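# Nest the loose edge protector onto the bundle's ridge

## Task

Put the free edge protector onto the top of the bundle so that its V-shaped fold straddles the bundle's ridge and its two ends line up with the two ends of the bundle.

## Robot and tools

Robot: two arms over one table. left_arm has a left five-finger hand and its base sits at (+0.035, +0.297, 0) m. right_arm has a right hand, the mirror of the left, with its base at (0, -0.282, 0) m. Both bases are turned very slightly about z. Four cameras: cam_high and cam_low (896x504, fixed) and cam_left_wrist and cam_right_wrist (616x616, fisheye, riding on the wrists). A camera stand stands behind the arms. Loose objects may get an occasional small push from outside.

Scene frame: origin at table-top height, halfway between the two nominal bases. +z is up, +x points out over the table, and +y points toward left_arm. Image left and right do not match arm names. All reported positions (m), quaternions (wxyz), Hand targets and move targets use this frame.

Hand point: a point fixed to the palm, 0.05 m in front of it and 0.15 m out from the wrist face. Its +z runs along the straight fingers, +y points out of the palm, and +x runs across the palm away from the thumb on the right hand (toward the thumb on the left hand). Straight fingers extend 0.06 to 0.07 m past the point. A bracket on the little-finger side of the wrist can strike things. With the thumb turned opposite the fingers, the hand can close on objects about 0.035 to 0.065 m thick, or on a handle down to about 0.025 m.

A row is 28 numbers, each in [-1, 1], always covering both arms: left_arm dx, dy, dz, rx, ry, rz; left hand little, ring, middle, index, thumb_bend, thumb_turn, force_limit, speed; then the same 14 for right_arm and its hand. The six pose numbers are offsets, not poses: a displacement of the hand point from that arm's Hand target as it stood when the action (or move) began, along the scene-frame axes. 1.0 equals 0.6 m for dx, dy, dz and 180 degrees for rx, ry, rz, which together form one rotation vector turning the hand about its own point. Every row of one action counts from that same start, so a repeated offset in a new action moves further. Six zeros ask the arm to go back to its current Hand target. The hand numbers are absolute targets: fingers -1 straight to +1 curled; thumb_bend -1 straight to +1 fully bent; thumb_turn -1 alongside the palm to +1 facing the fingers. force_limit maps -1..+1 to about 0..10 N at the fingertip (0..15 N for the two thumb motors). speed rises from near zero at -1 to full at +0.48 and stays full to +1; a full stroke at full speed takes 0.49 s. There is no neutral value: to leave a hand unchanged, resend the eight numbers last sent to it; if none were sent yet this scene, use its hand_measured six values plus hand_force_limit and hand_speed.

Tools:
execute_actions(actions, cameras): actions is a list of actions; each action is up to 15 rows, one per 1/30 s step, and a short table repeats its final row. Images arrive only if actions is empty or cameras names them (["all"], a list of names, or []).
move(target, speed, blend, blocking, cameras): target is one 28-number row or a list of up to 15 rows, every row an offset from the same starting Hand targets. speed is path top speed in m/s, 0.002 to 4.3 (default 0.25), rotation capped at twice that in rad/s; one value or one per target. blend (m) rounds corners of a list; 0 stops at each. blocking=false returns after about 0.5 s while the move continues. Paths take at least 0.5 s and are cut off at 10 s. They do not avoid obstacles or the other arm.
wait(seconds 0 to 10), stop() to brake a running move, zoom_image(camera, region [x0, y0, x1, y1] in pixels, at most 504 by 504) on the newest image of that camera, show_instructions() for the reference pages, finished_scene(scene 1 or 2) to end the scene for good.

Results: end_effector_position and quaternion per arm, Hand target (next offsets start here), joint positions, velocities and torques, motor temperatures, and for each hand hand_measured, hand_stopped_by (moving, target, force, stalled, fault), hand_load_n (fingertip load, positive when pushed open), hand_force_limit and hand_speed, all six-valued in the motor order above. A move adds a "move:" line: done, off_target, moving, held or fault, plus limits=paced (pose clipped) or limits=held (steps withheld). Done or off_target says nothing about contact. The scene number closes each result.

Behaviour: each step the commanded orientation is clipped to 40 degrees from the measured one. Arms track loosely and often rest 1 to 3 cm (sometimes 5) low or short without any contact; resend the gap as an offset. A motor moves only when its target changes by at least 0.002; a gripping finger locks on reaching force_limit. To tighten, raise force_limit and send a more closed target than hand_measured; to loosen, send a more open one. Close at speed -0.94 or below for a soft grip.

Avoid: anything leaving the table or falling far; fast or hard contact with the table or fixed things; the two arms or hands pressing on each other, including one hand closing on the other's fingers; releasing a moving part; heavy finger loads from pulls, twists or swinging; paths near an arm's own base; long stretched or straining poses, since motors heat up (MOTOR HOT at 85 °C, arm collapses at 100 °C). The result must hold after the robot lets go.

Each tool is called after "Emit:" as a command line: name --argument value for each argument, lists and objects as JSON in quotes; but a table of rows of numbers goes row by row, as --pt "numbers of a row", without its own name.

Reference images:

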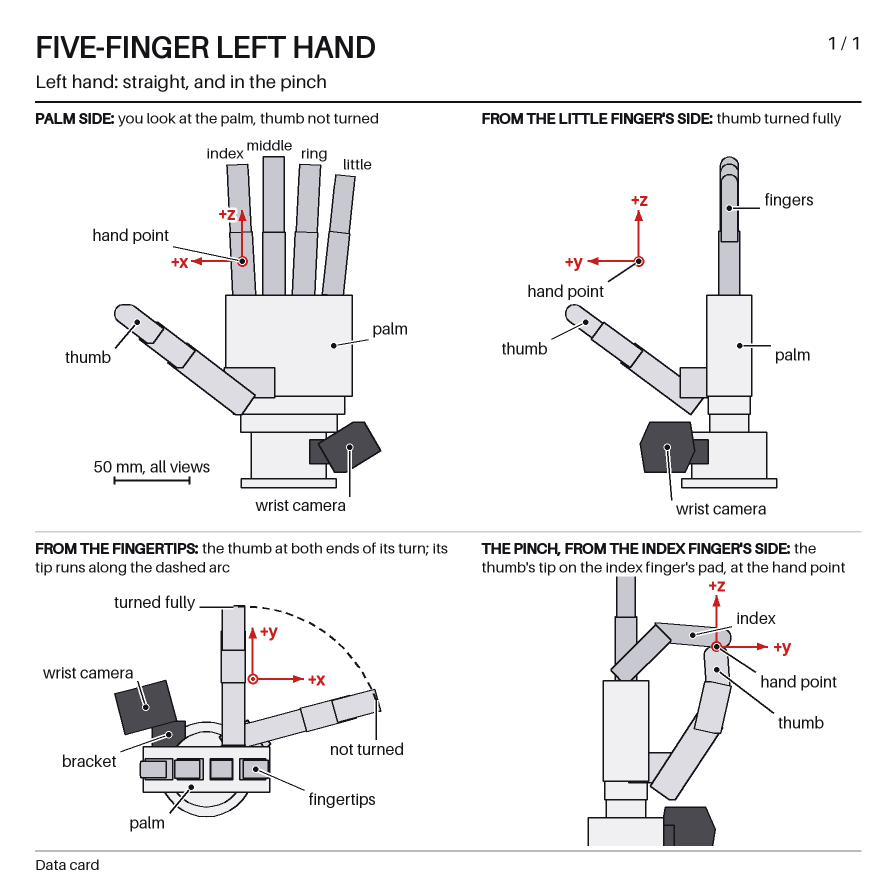

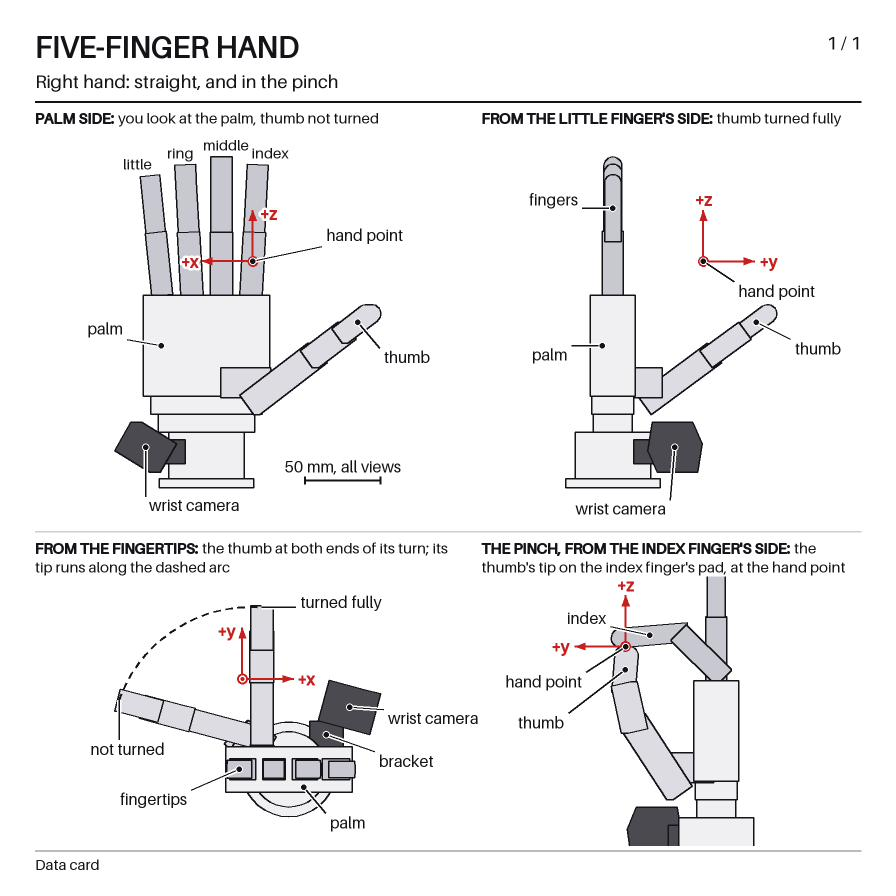

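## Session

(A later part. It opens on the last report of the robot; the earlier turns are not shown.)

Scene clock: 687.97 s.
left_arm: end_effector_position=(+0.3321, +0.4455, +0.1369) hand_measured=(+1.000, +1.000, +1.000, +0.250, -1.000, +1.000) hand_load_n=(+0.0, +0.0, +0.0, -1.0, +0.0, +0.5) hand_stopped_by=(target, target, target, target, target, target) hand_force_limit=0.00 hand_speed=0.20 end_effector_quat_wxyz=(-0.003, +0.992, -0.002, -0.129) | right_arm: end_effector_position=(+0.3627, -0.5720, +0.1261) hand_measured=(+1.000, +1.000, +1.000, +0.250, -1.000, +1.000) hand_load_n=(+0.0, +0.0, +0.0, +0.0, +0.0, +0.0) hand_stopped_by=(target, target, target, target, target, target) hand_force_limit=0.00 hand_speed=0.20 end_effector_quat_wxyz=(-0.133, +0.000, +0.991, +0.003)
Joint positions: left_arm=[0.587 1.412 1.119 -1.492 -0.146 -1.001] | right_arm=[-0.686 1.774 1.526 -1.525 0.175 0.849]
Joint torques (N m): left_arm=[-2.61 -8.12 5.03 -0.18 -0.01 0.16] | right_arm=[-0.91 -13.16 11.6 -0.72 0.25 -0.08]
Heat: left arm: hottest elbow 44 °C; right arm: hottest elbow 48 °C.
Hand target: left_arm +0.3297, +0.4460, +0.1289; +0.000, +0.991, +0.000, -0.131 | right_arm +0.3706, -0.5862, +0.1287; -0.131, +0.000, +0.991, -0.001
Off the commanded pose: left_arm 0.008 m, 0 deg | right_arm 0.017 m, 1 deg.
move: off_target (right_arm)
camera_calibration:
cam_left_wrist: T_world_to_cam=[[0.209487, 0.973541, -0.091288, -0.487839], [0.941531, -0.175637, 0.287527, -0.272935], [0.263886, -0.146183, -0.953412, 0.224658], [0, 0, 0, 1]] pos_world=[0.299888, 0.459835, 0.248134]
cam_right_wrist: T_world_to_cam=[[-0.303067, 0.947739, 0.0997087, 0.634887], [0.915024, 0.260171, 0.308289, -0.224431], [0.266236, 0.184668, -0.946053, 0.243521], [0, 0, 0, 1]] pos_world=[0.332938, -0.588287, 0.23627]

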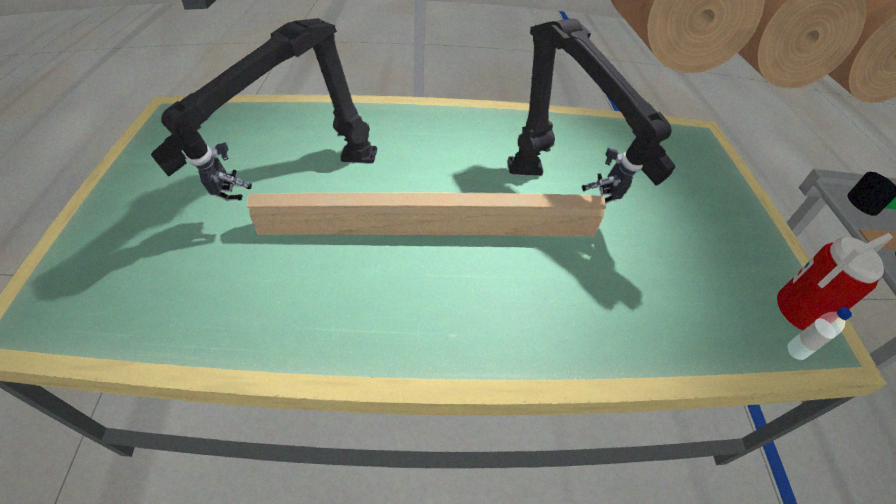

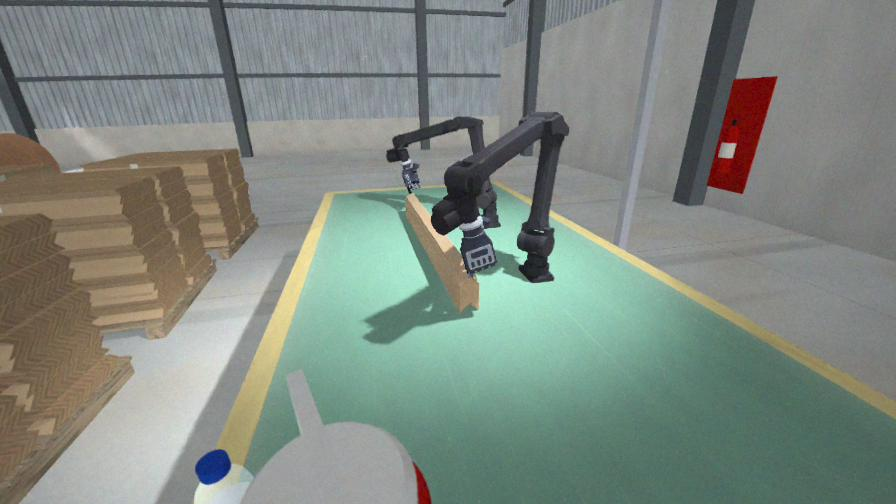

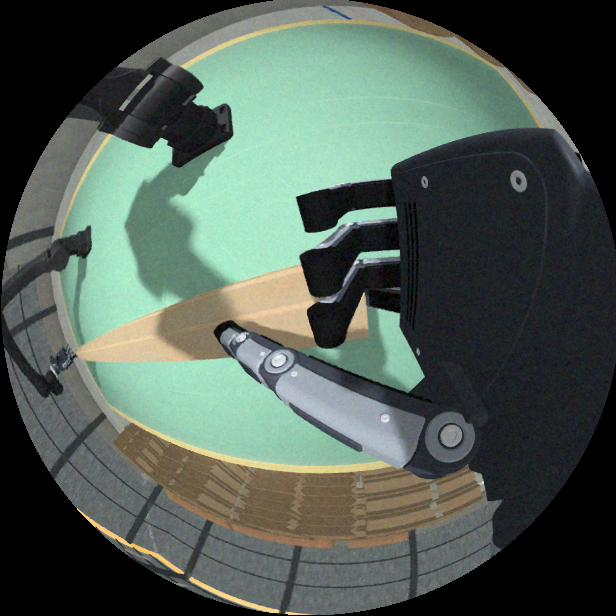

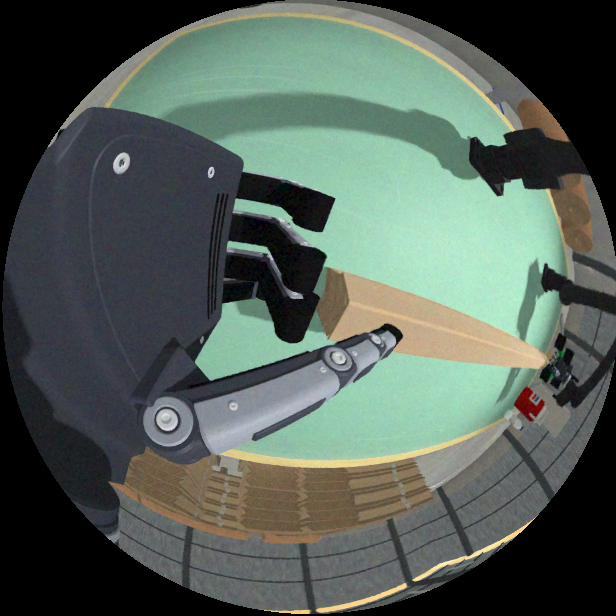

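Emit:
move --target '[0.003,0.155,0.014,0,0,0,1,1,1,0.25,-1,1,0,0.2,0,0,0,0,0,0,1,1,1,0.25,-1,1,0,0.2]' --speed 0.04 --cameras '["all"]'

Emit:
zoom_image --camera "cam_left_wrist" --region '[160, 220, 360, 360]'

Emit:
zoom_image --camera "cam_right_wrist" --region '[260, 210, 460, 360]'

Emit:
zoom_image --camera "cam_high" --region '[550, 150, 650, 250]'

Emit:
zoom_image --camera "cam_high" --region '[200, 150, 300, 250]'

Scene clock: 701.33 s.
left_arm: end_effector_position=(+0.3171, +0.5198, +0.1257) hand_measured=(+1.000, +1.000, +1.000, +0.250, -1.000, +1.000) hand_load_n=(+0.0, +0.0, +0.0, +1.0, +0.0, +0.0) hand_stopped_by=(target, target, target, target, target, target) hand_force_limit=0.00 hand_speed=0.20 end_effector_quat_wxyz=(+0.015, +0.989, -0.001, -0.147) | right_arm: end_effector_position=(+0.3629, -0.5722, +0.1264) hand_measured=(+1.000, +1.000, +1.000, +0.250, -1.000, +1.000) hand_load_n=(+0.0, +0.0, +0.0, +0.0, +0.0, +0.0) hand_stopped_by=(target, target, target, target, target, target) hand_force_limit=0.00 hand_speed=0.20 end_effector_quat_wxyz=(-0.133, -0.001, +0.991, +0.002)
Joint positions: left_arm=[0.758 1.54 1.219 -1.488 -0.179 -0.838] | right_arm=[-0.686 1.774 1.526 -1.525 0.175 0.848]
Joint torques (N m): left_arm=[-2.2 -9.35 10.14 -0.66 -0.2 0.24] | right_arm=[-1.38 -13.27 11.45 -0.8 0.25 -0.16]
Heat: left arm: hottest elbow 45 °C; right arm: hottest elbow 49 °C.
Hand target: left_arm +0.3314, +0.5390, +0.1372; +0.000, +0.991, +0.000, -0.131 | right_arm +0.3706, -0.5862, +0.1287; -0.131, +0.000, +0.991, -0.001
Off the commanded pose: left_arm 0.027 m, 3 deg | right_arm 0.016 m, 0 deg.
move: off_target (left_arm, right_arm)
camera_calibration:
cam_left_wrist: T_world_to_cam=[[0.198655, 0.97099, -0.133094, -0.54798], [0.953027, -0.159703, 0.257361, -0.250686], [0.228639, -0.177968, -0.957106, 0.256936], [0, 0, 0, 1]] pos_world=[0.289024, 0.537774, 0.237499]
cam_right_wrist: T_world_to_cam=[[-0.303503, 0.947662, 0.099109, 0.635329], [0.91474, 0.260673, 0.308708, -0.224242], [0.266716, 0.184353, -0.945979, 0.243359], [0, 0, 0, 1]] pos_world=[0.333039, -0.588487, 0.236471]

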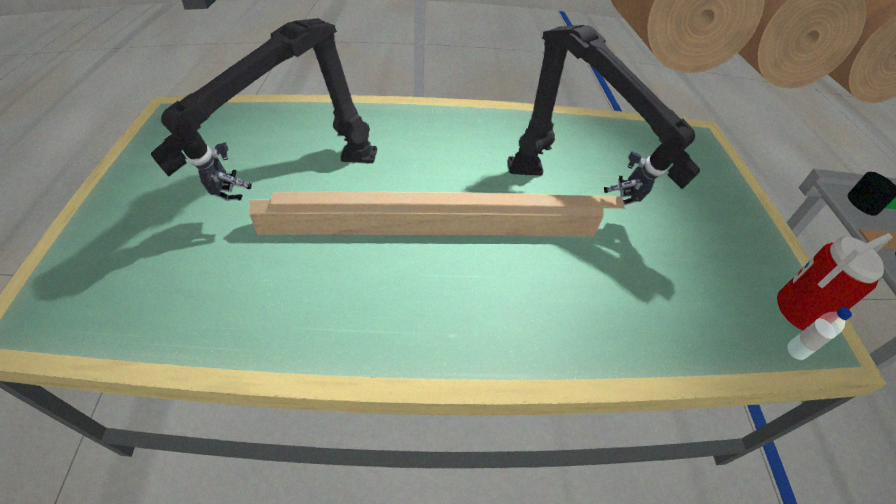

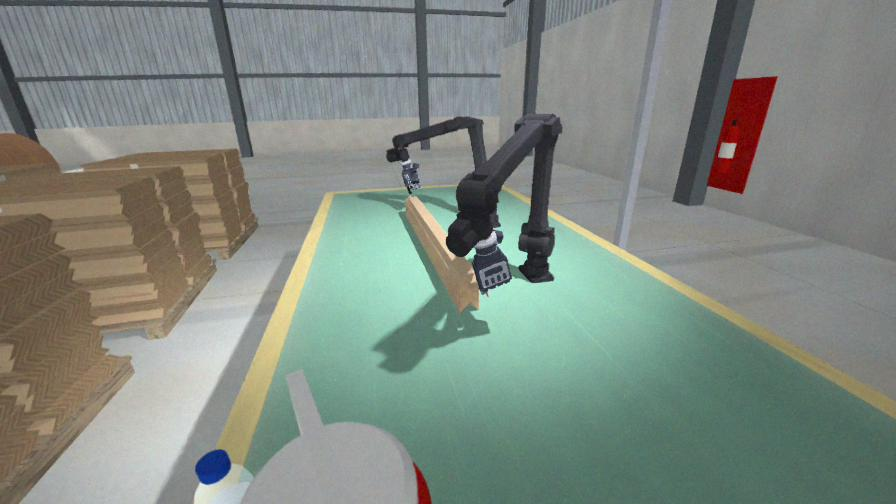

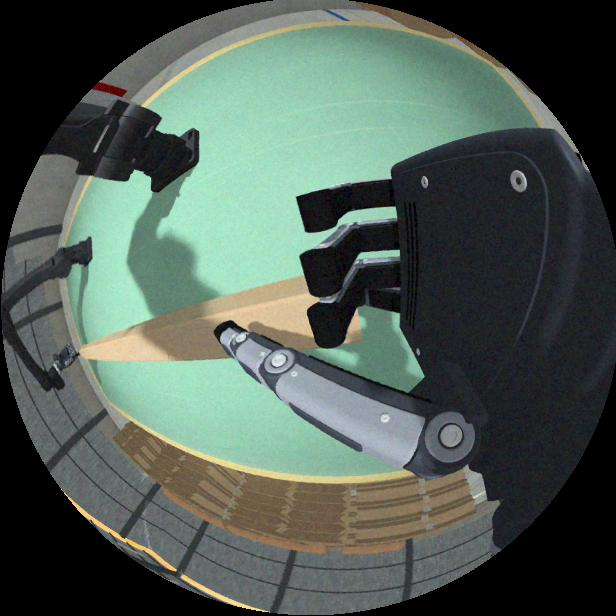

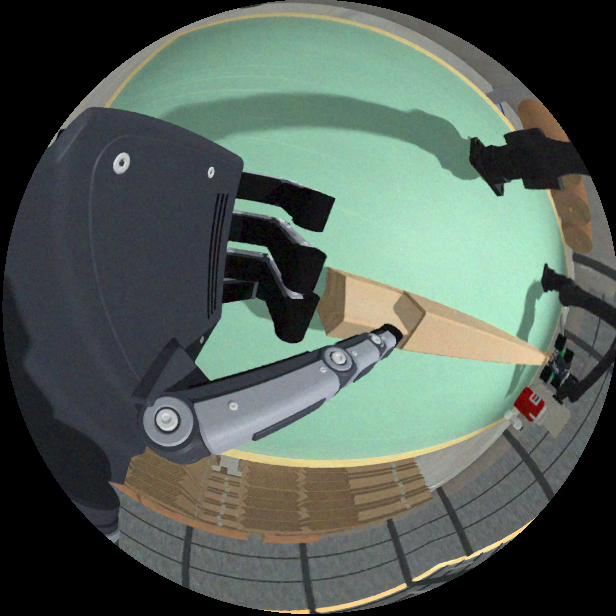

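Scaled by 2.520 from the camera's 616x616 image, which has a finer 880x880 frame.

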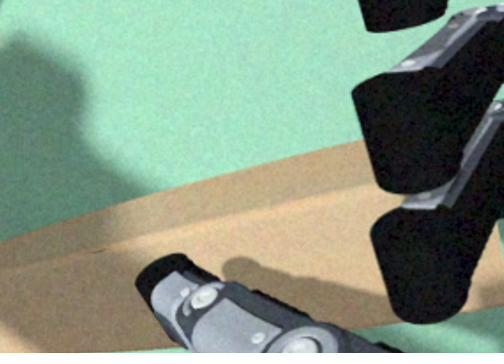

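Scaled by 2.520 from the camera's 616x616 image, which has a finer 880x880 frame.

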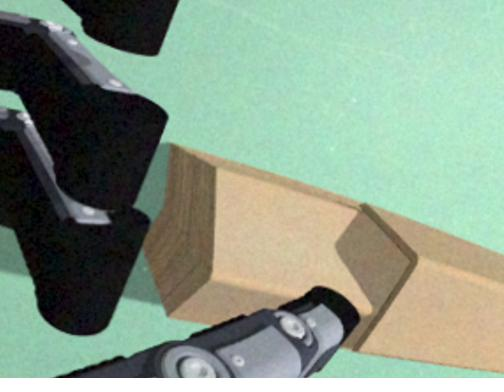

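Scaled by 5.040 from the camera's 896x504 image, which has a finer 1280x720 frame.

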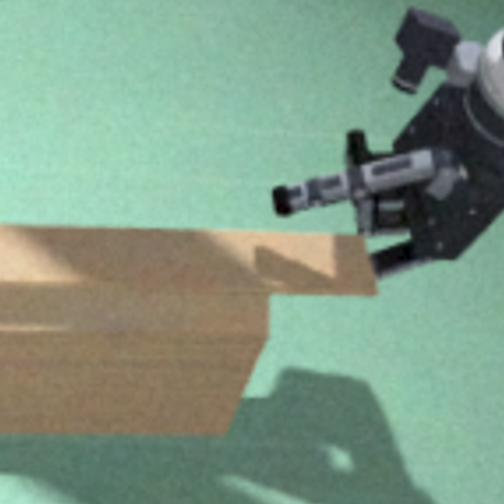

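Scaled by 5.040 from the camera's 896x504 image, which has a finer 1280x720 frame.

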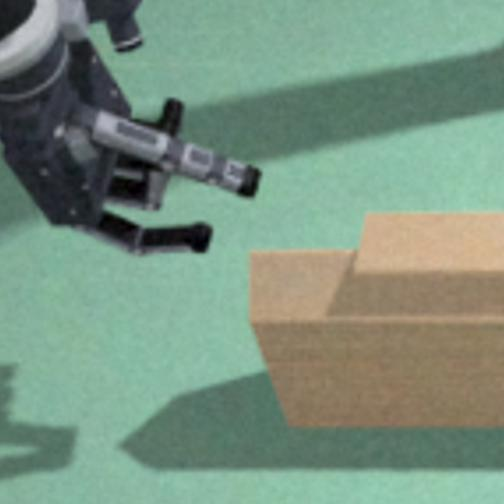

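Emit:
move --target '[0,-0.155,0.002,0,0,0,1,1,1,0.25,-1,1,0,0.2,0,0,0.14,0,0,0,1,1,1,0.25,-1,1,0,0.2]' --speed 0.05 --cameras '["all"]'

Emit:
zoom_image --camera "cam_left_wrist" --region '[200, 220, 400, 360]'

Emit:
zoom_image --camera "cam_right_wrist" --region '[260, 210, 460, 360]'

Emit:
zoom_image --camera "cam_high" --region '[550, 150, 650, 250]'

Emit:
zoom_image --camera "cam_high" --region '[200, 150, 300, 250]'

Scene clock: 721.20 s.
left_arm: end_effector_position=(+0.3322, +0.4716, +0.1295) hand_measured=(+1.000, +1.000, +1.000, +0.250, -1.000, +1.000) hand_load_n=(+0.0, +0.0, +0.0, +3.0, +0.0, +0.0) hand_stopped_by=(target, target, target, target, target, target) hand_force_limit=0.00 hand_speed=0.20 end_effector_quat_wxyz=(-0.015, +0.990, +0.023, -0.136) | right_arm: end_effector_position=(+0.3660, -0.5752, +0.1882) hand_measured=(+1.000, +1.000, +1.000, +0.250, -1.000, +1.000) hand_load_n=(+0.0, +0.0, +0.0, +0.5, +0.0, +0.0) hand_stopped_by=(target, target, target, target, target, target) hand_force_limit=0.00 hand_speed=0.20 end_effector_quat_wxyz=(-0.135, -0.004, +0.991, +0.005)
Joint positions: left_arm=[0.631 1.447 1.14 -1.473 -0.179 -1.01] | right_arm=[-0.686 1.765 1.676 -1.691 0.175 0.841]
Joint torques (N m): left_arm=[-6.07 -11.58 5.04 -1.66 1.33 0.26] | right_arm=[-1.26 -16.56 11.69 -0.92 0.04 -0.16]
Heat: left arm: hottest elbow 48 °C; right arm: hottest elbow 52 °C.
Hand target: left_arm +0.3315, +0.4459, +0.1384; +0.000, +0.991, +0.000, -0.131 | right_arm +0.3706, -0.5862, +0.2125; -0.131, +0.000, +0.991, -0.001
Off the commanded pose: left_arm 0.027 m, 3 deg | right_arm 0.027 m, 1 deg.
joint sent to its limit (right arm) — joint 4 (wrist pitch), lower limit. The joint targets still meet the commanded pose.
move: off_target (left_arm, right_arm)
camera_calibration:
cam_left_wrist: T_world_to_cam=[[0.163953, 0.984435, -0.0633004, -0.507507], [0.952844, -0.141427, 0.268491, -0.283749], [0.25536, -0.104335, -0.9612, 0.205557], [0, 0, 0, 1]] pos_world=[0.301084, 0.480924, 0.24164]
cam_right_wrist: T_world_to_cam=[[-0.30924, 0.944935, 0.107092, 0.63208], [0.91463, 0.264687, 0.305603, -0.24253], [0.260429, 0.192454, -0.946117, 0.308559], [0, 0, 0, 1]] pos_world=[0.336932, -0.592464, 0.29836]

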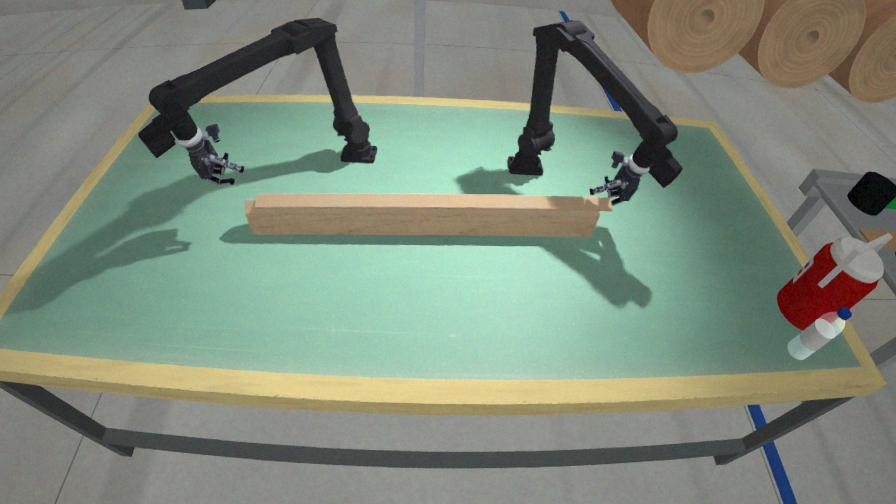

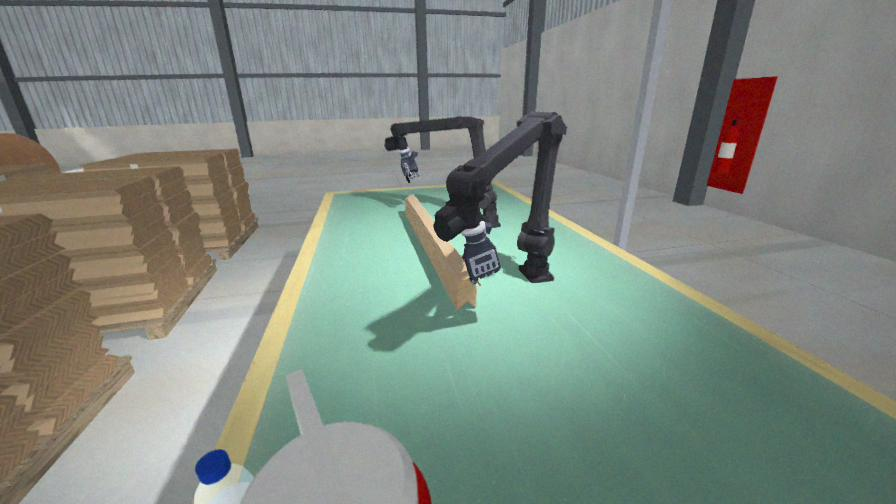

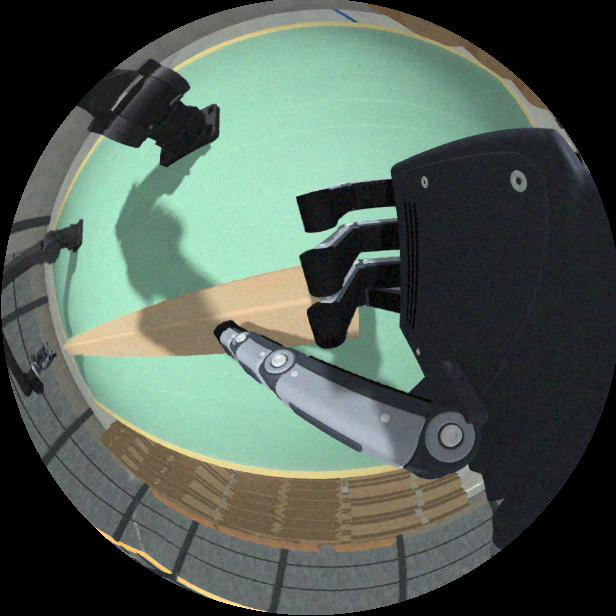

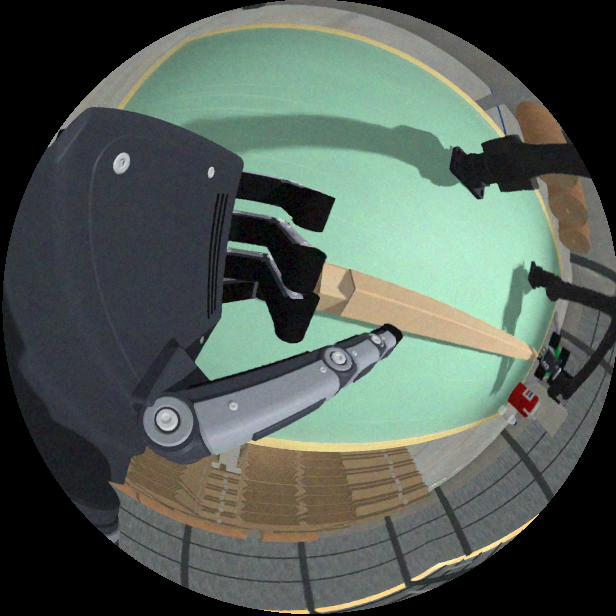

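Scaled by 2.520 from the camera's 616x616 image, which has a finer 880x880 frame.

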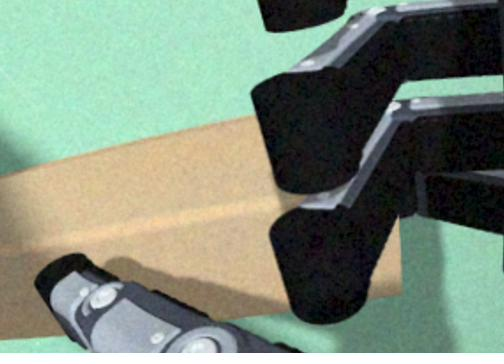

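Scaled by 2.520 from the camera's 616x616 image, which has a finer 880x880 frame.

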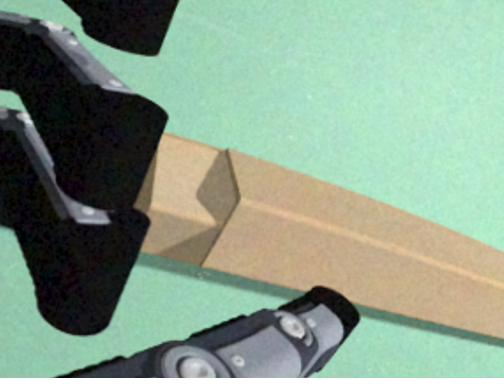

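Scaled by 5.040 from the camera's 896x504 image, which has a finer 1280x720 frame.

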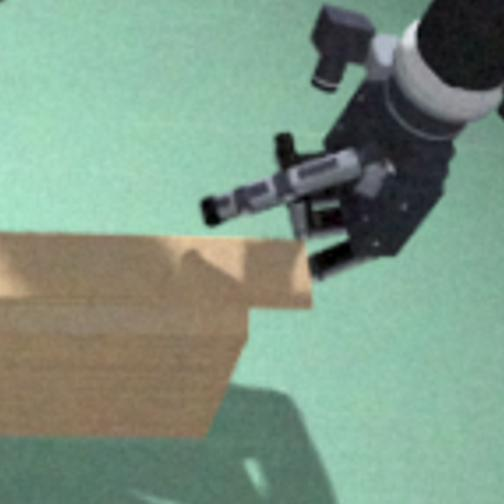

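Scaled by 5.040 from the camera's 896x504 image, which has a finer 1280x720 frame.

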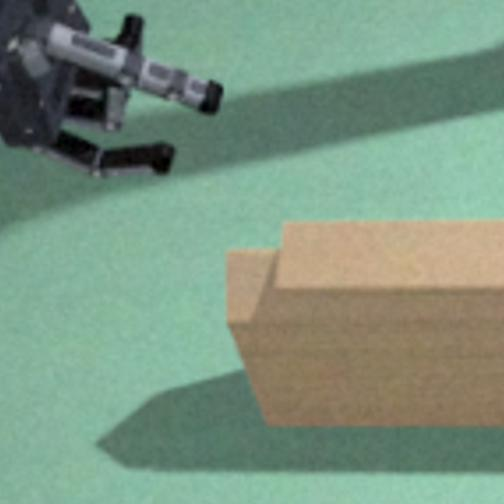

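Emit:
move --pt "0 0.0485 0.03 0 0 0 1 1 1 0.25 -1 1 0 0.2 0 0 -0.03 0 0 0 1 1 1 0.25 -1 1 0 0.2" --pt "0 -0.0265 0.03 0 0 0 1 1 1 0.25 -1 1 0 0.2 0 0 -0.03 0 0 0 1 1 1 0.25 -1 1 0 0.2" --speed 0.05 --cameras '["all"]'

Emit:
zoom_image --camera "cam_left_wrist" --region '[200, 220, 400, 360]'

Emit:
zoom_image --camera "cam_right_wrist" --region '[260, 210, 460, 360]'

Emit:
zoom_image --camera "cam_high" --region '[550, 150, 650, 250]'

Emit:
zoom_image --camera "cam_high" --region '[200, 150, 300, 250]'

Scene clock: 740.60 s.
left_arm: end_effector_position=(+0.3349, +0.4371, +0.1488) hand_measured=(+1.000, +1.000, +1.000, +0.250, -1.000, +1.000) hand_load_n=(+0.0, +0.0, +0.0, +1.0, +0.0, +0.5) hand_stopped_by=(target, target, target, target, target, target) hand_force_limit=0.00 hand_speed=0.20 end_effector_quat_wxyz=(+0.001, +0.991, -0.002, -0.135) | right_arm: end_effector_position=(+0.3660, -0.5752, +0.1882) hand_measured=(+1.000, +1.000, +1.000, +0.250, -1.000, +1.000) hand_load_n=(+0.0, +0.0, +0.5, +0.0, +0.0, +0.0) hand_stopped_by=(target, target, target, target, target, target) hand_force_limit=0.00 hand_speed=0.20 end_effector_quat_wxyz=(-0.135, -0.004, +0.991, +0.005)
Joint positions: left_arm=[0.564 1.409 1.146 -1.54 -0.14 -1.025] | right_arm=[-0.686 1.765 1.676 -1.691 0.175 0.841]
Joint torques (N m): left_arm=[-3.66 -10.7 5.72 -1.25 0.09 0.04] | right_arm=[-1.26 -14.33 10.91 -0.75 0.26 -0.06]
Motor temperatures (°C): left_arm=[37 40 46 32 33 28] | right_arm=[34 44 55 31 28 28]
Heat: left arm: hottest elbow 46 °C; right arm: hottest elbow 55 °C.
Hand target: left_arm +0.3316, +0.4301, +0.1564; +0.000, +0.991, +0.000, -0.131 | right_arm +0.3706, -0.5862, +0.1945; -0.131, +0.000, +0.991, -0.001
Off the commanded pose: left_arm 0.011 m, 0 deg | right_arm 0.013 m, 1 deg.
move: off_target (left_arm, right_arm)
camera_calibration:
cam_left_wrist: T_world_to_cam=[[0.207176, 0.973012, -0.101615, -0.476567], [0.945195, -0.172289, 0.27735, -0.281624], [0.252357, -0.153507, -0.95538, 0.241415], [0, 0, 0, 1]] pos_world=[0.304001, 0.452244, 0.260325]
cam_right_wrist: T_world_to_cam=[[-0.30924, 0.944935, 0.107092, 0.63208], [0.91463, 0.264687, 0.305603, -0.24253], [0.260429, 0.192454, -0.946117, 0.308559], [0, 0, 0, 1]] pos_world=[0.336932, -0.592464, 0.29836]

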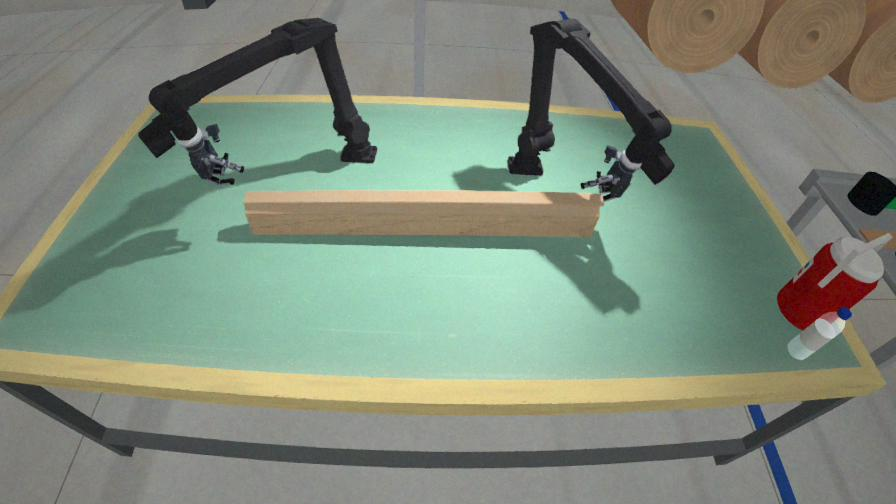

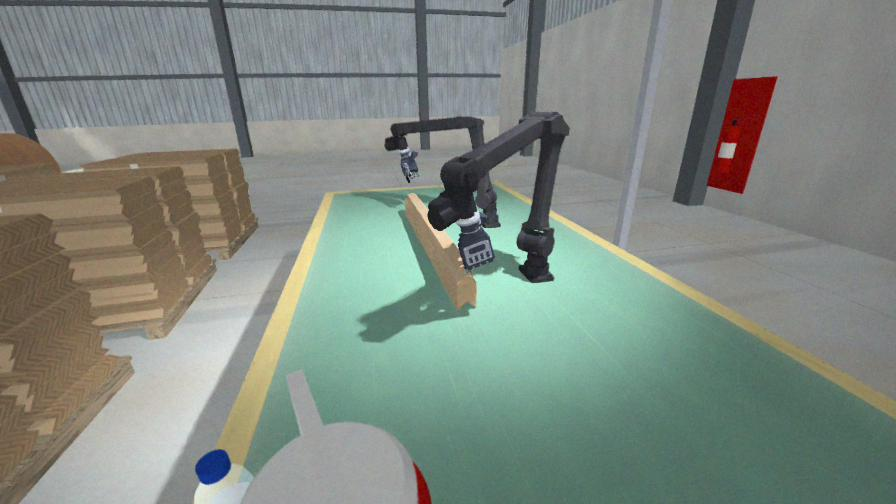

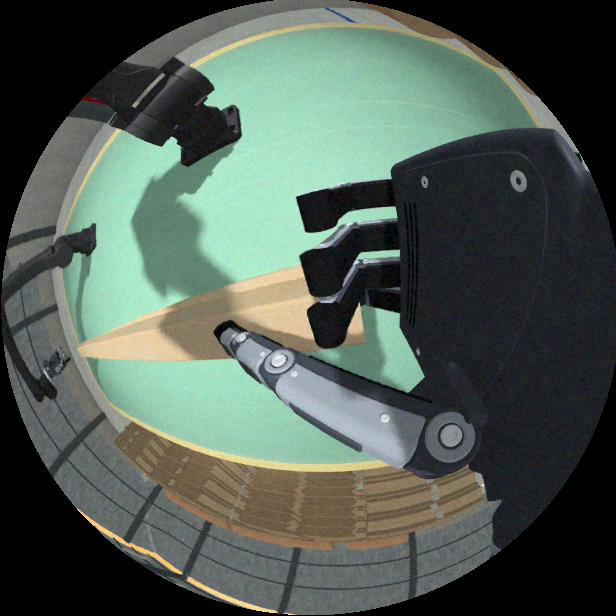

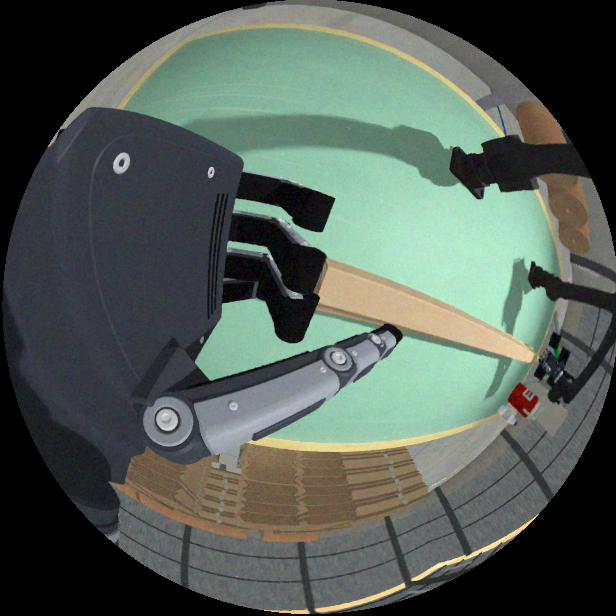

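Scaled by 2.520 from the camera's 616x616 image, which has a finer 880x880 frame.

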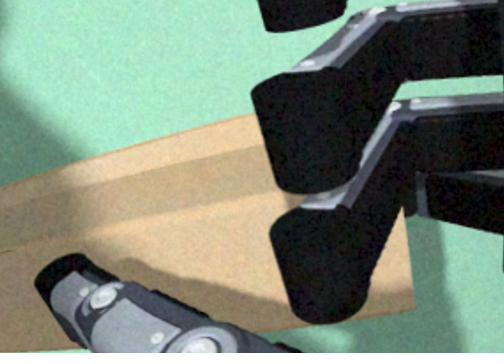

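Scaled by 2.520 from the camera's 616x616 image, which has a finer 880x880 frame.

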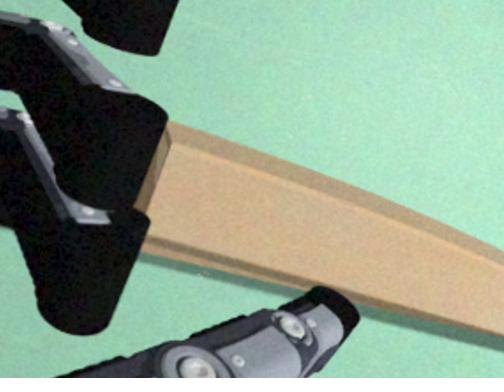

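Scaled by 5.040 from the camera's 896x504 image, which has a finer 1280x720 frame.

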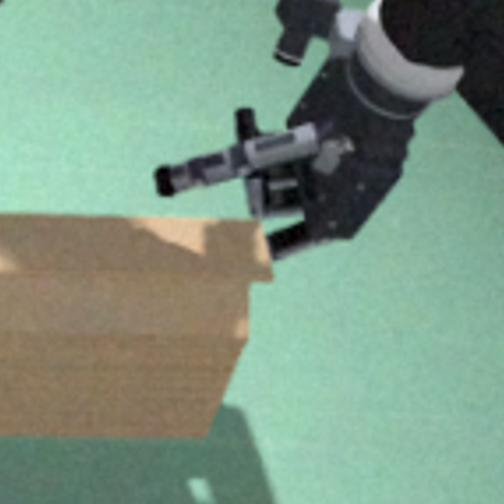

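Scaled by 5.040 from the camera's 896x504 image, which has a finer 1280x720 frame.

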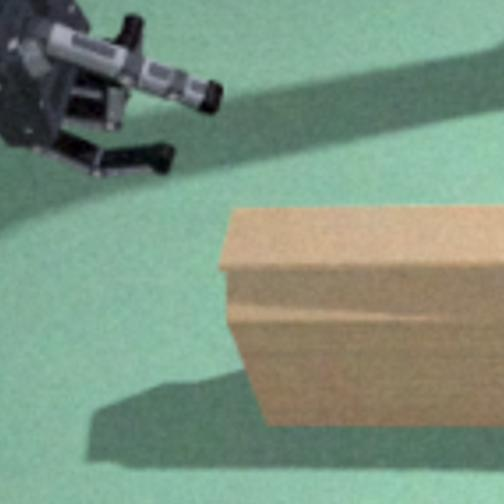

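Emit:
move --pt "0 0 0 0 0 0 1 1 1 0.25 -1 1 0 0.2 0.0057 0.26 0 0 0 0 1 1 1 0.25 -1 1 0 0.2" --pt "0 0 0 0 0 0 1 1 1 0.25 -1 1 0 0.2 0.0057 0.26 -0.066 0 0 0 1 1 1 0.25 -1 1 0 0.2" --speed 0.08 --cameras '["all"]'

Emit:
zoom_image --camera "cam_high" --region '[200, 120, 330, 250]'

Scene clock: 761.67 s.
left_arm: end_effector_position=(+0.3349, +0.4371, +0.1488) hand_measured=(+1.000, +1.000, +1.000, +0.250, -1.000, +1.000) hand_load_n=(+0.0, +0.0, +0.0, +1.0, +0.0, +0.0) hand_stopped_by=(target, target, target, target, target, target) hand_force_limit=0.00 hand_speed=0.20 end_effector_quat_wxyz=(+0.001, +0.991, -0.001, -0.135) | right_arm: end_effector_position=(+0.3733, -0.4338, +0.1610) hand_measured=(+1.000, +1.000, +1.000, +0.250, -1.000, +1.000) hand_load_n=(+0.0, +0.0, +0.0, +0.0, +0.0, +0.0) hand_stopped_by=(target, target, target, target, target, target) hand_force_limit=0.00 hand_speed=0.20 end_effector_quat_wxyz=(-0.130, +0.000, +0.992, -0.002)
Joint positions: left_arm=[0.564 1.409 1.146 -1.54 -0.14 -1.025] | right_arm=[-0.437 1.571 1.359 -1.588 0.125 1.094]
Joint torques (N m): left_arm=[-3.84 -10.7 5.74 -1.28 0.12 0.04] | right_arm=[0.32 -12.45 6.39 0.09 -0.08 0.03]
Motor temperatures (°C): left_arm=[37 40 45 32 32 28] | right_arm=[34 44 55 31 28 28]
Heat: left arm: hottest elbow 45 °C; right arm: hottest elbow 55 °C.
Hand target: left_arm +0.3316, +0.4301, +0.1564; +0.000, +0.991, +0.000, -0.131 | right_arm +0.3741, -0.4302, +0.1551; -0.131, +0.000, +0.991, -0.001
Off the commanded pose: left_arm 0.011 m, 0 deg | right_arm 0.007 m, 0 deg.
move: off_target (left_arm)
camera_calibration:
cam_left_wrist: T_world_to_cam=[[0.206502, 0.973169, -0.101483, -0.476489], [0.945322, -0.171677, 0.277295, -0.28202], [0.252433, -0.153196, -0.95541, 0.241234], [0, 0, 0, 1]] pos_world=[0.3041, 0.452244, 0.260325]
cam_right_wrist: T_world_to_cam=[[-0.304456, 0.948346, 0.0891415, 0.506183], [0.912857, 0.26377, 0.311637, -0.278874], [0.272027, 0.176253, -0.946011, 0.242383], [0, 0, 0, 1]] pos_world=[0.342748, -0.449199, 0.271083]

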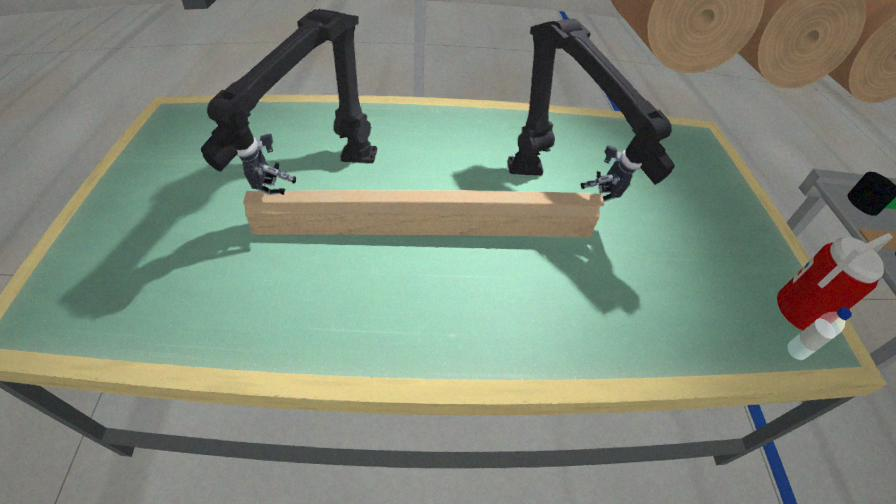

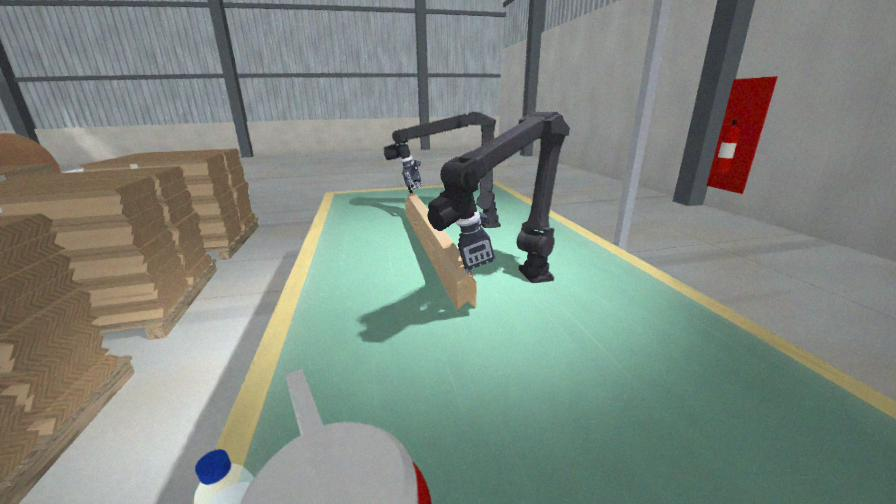

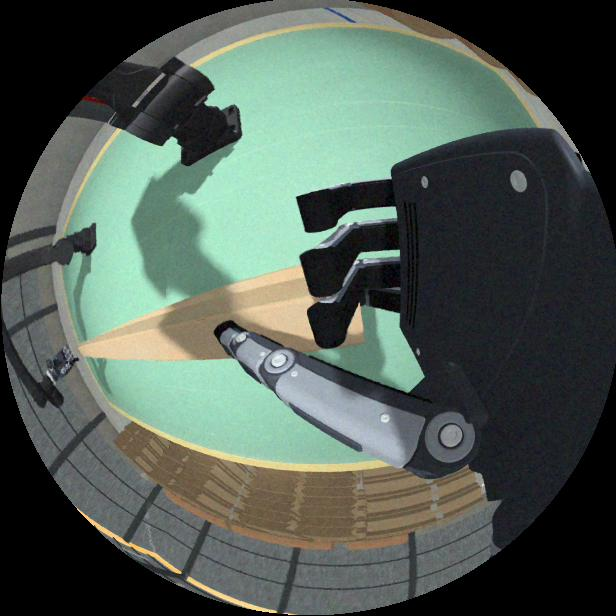

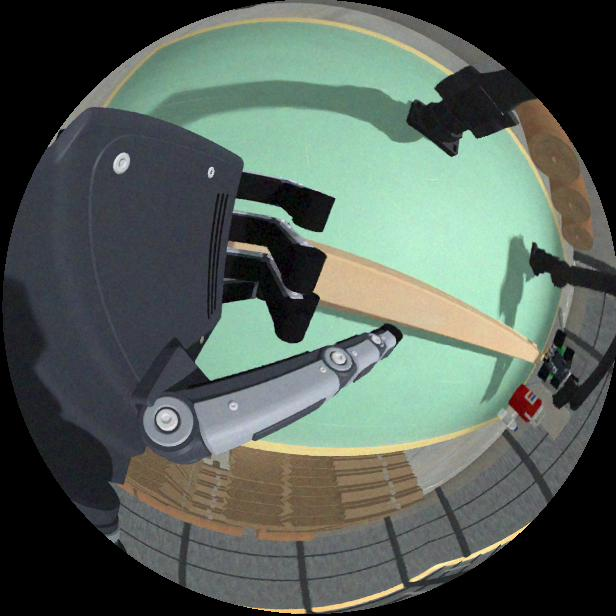

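Scaled by 3.877 from the camera's 896x504 image, which has a finer 1280x720 frame.

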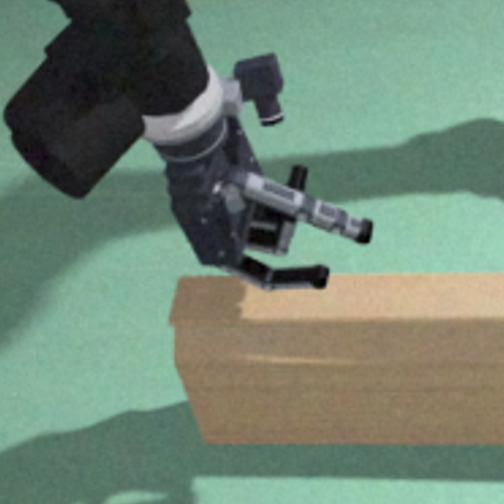

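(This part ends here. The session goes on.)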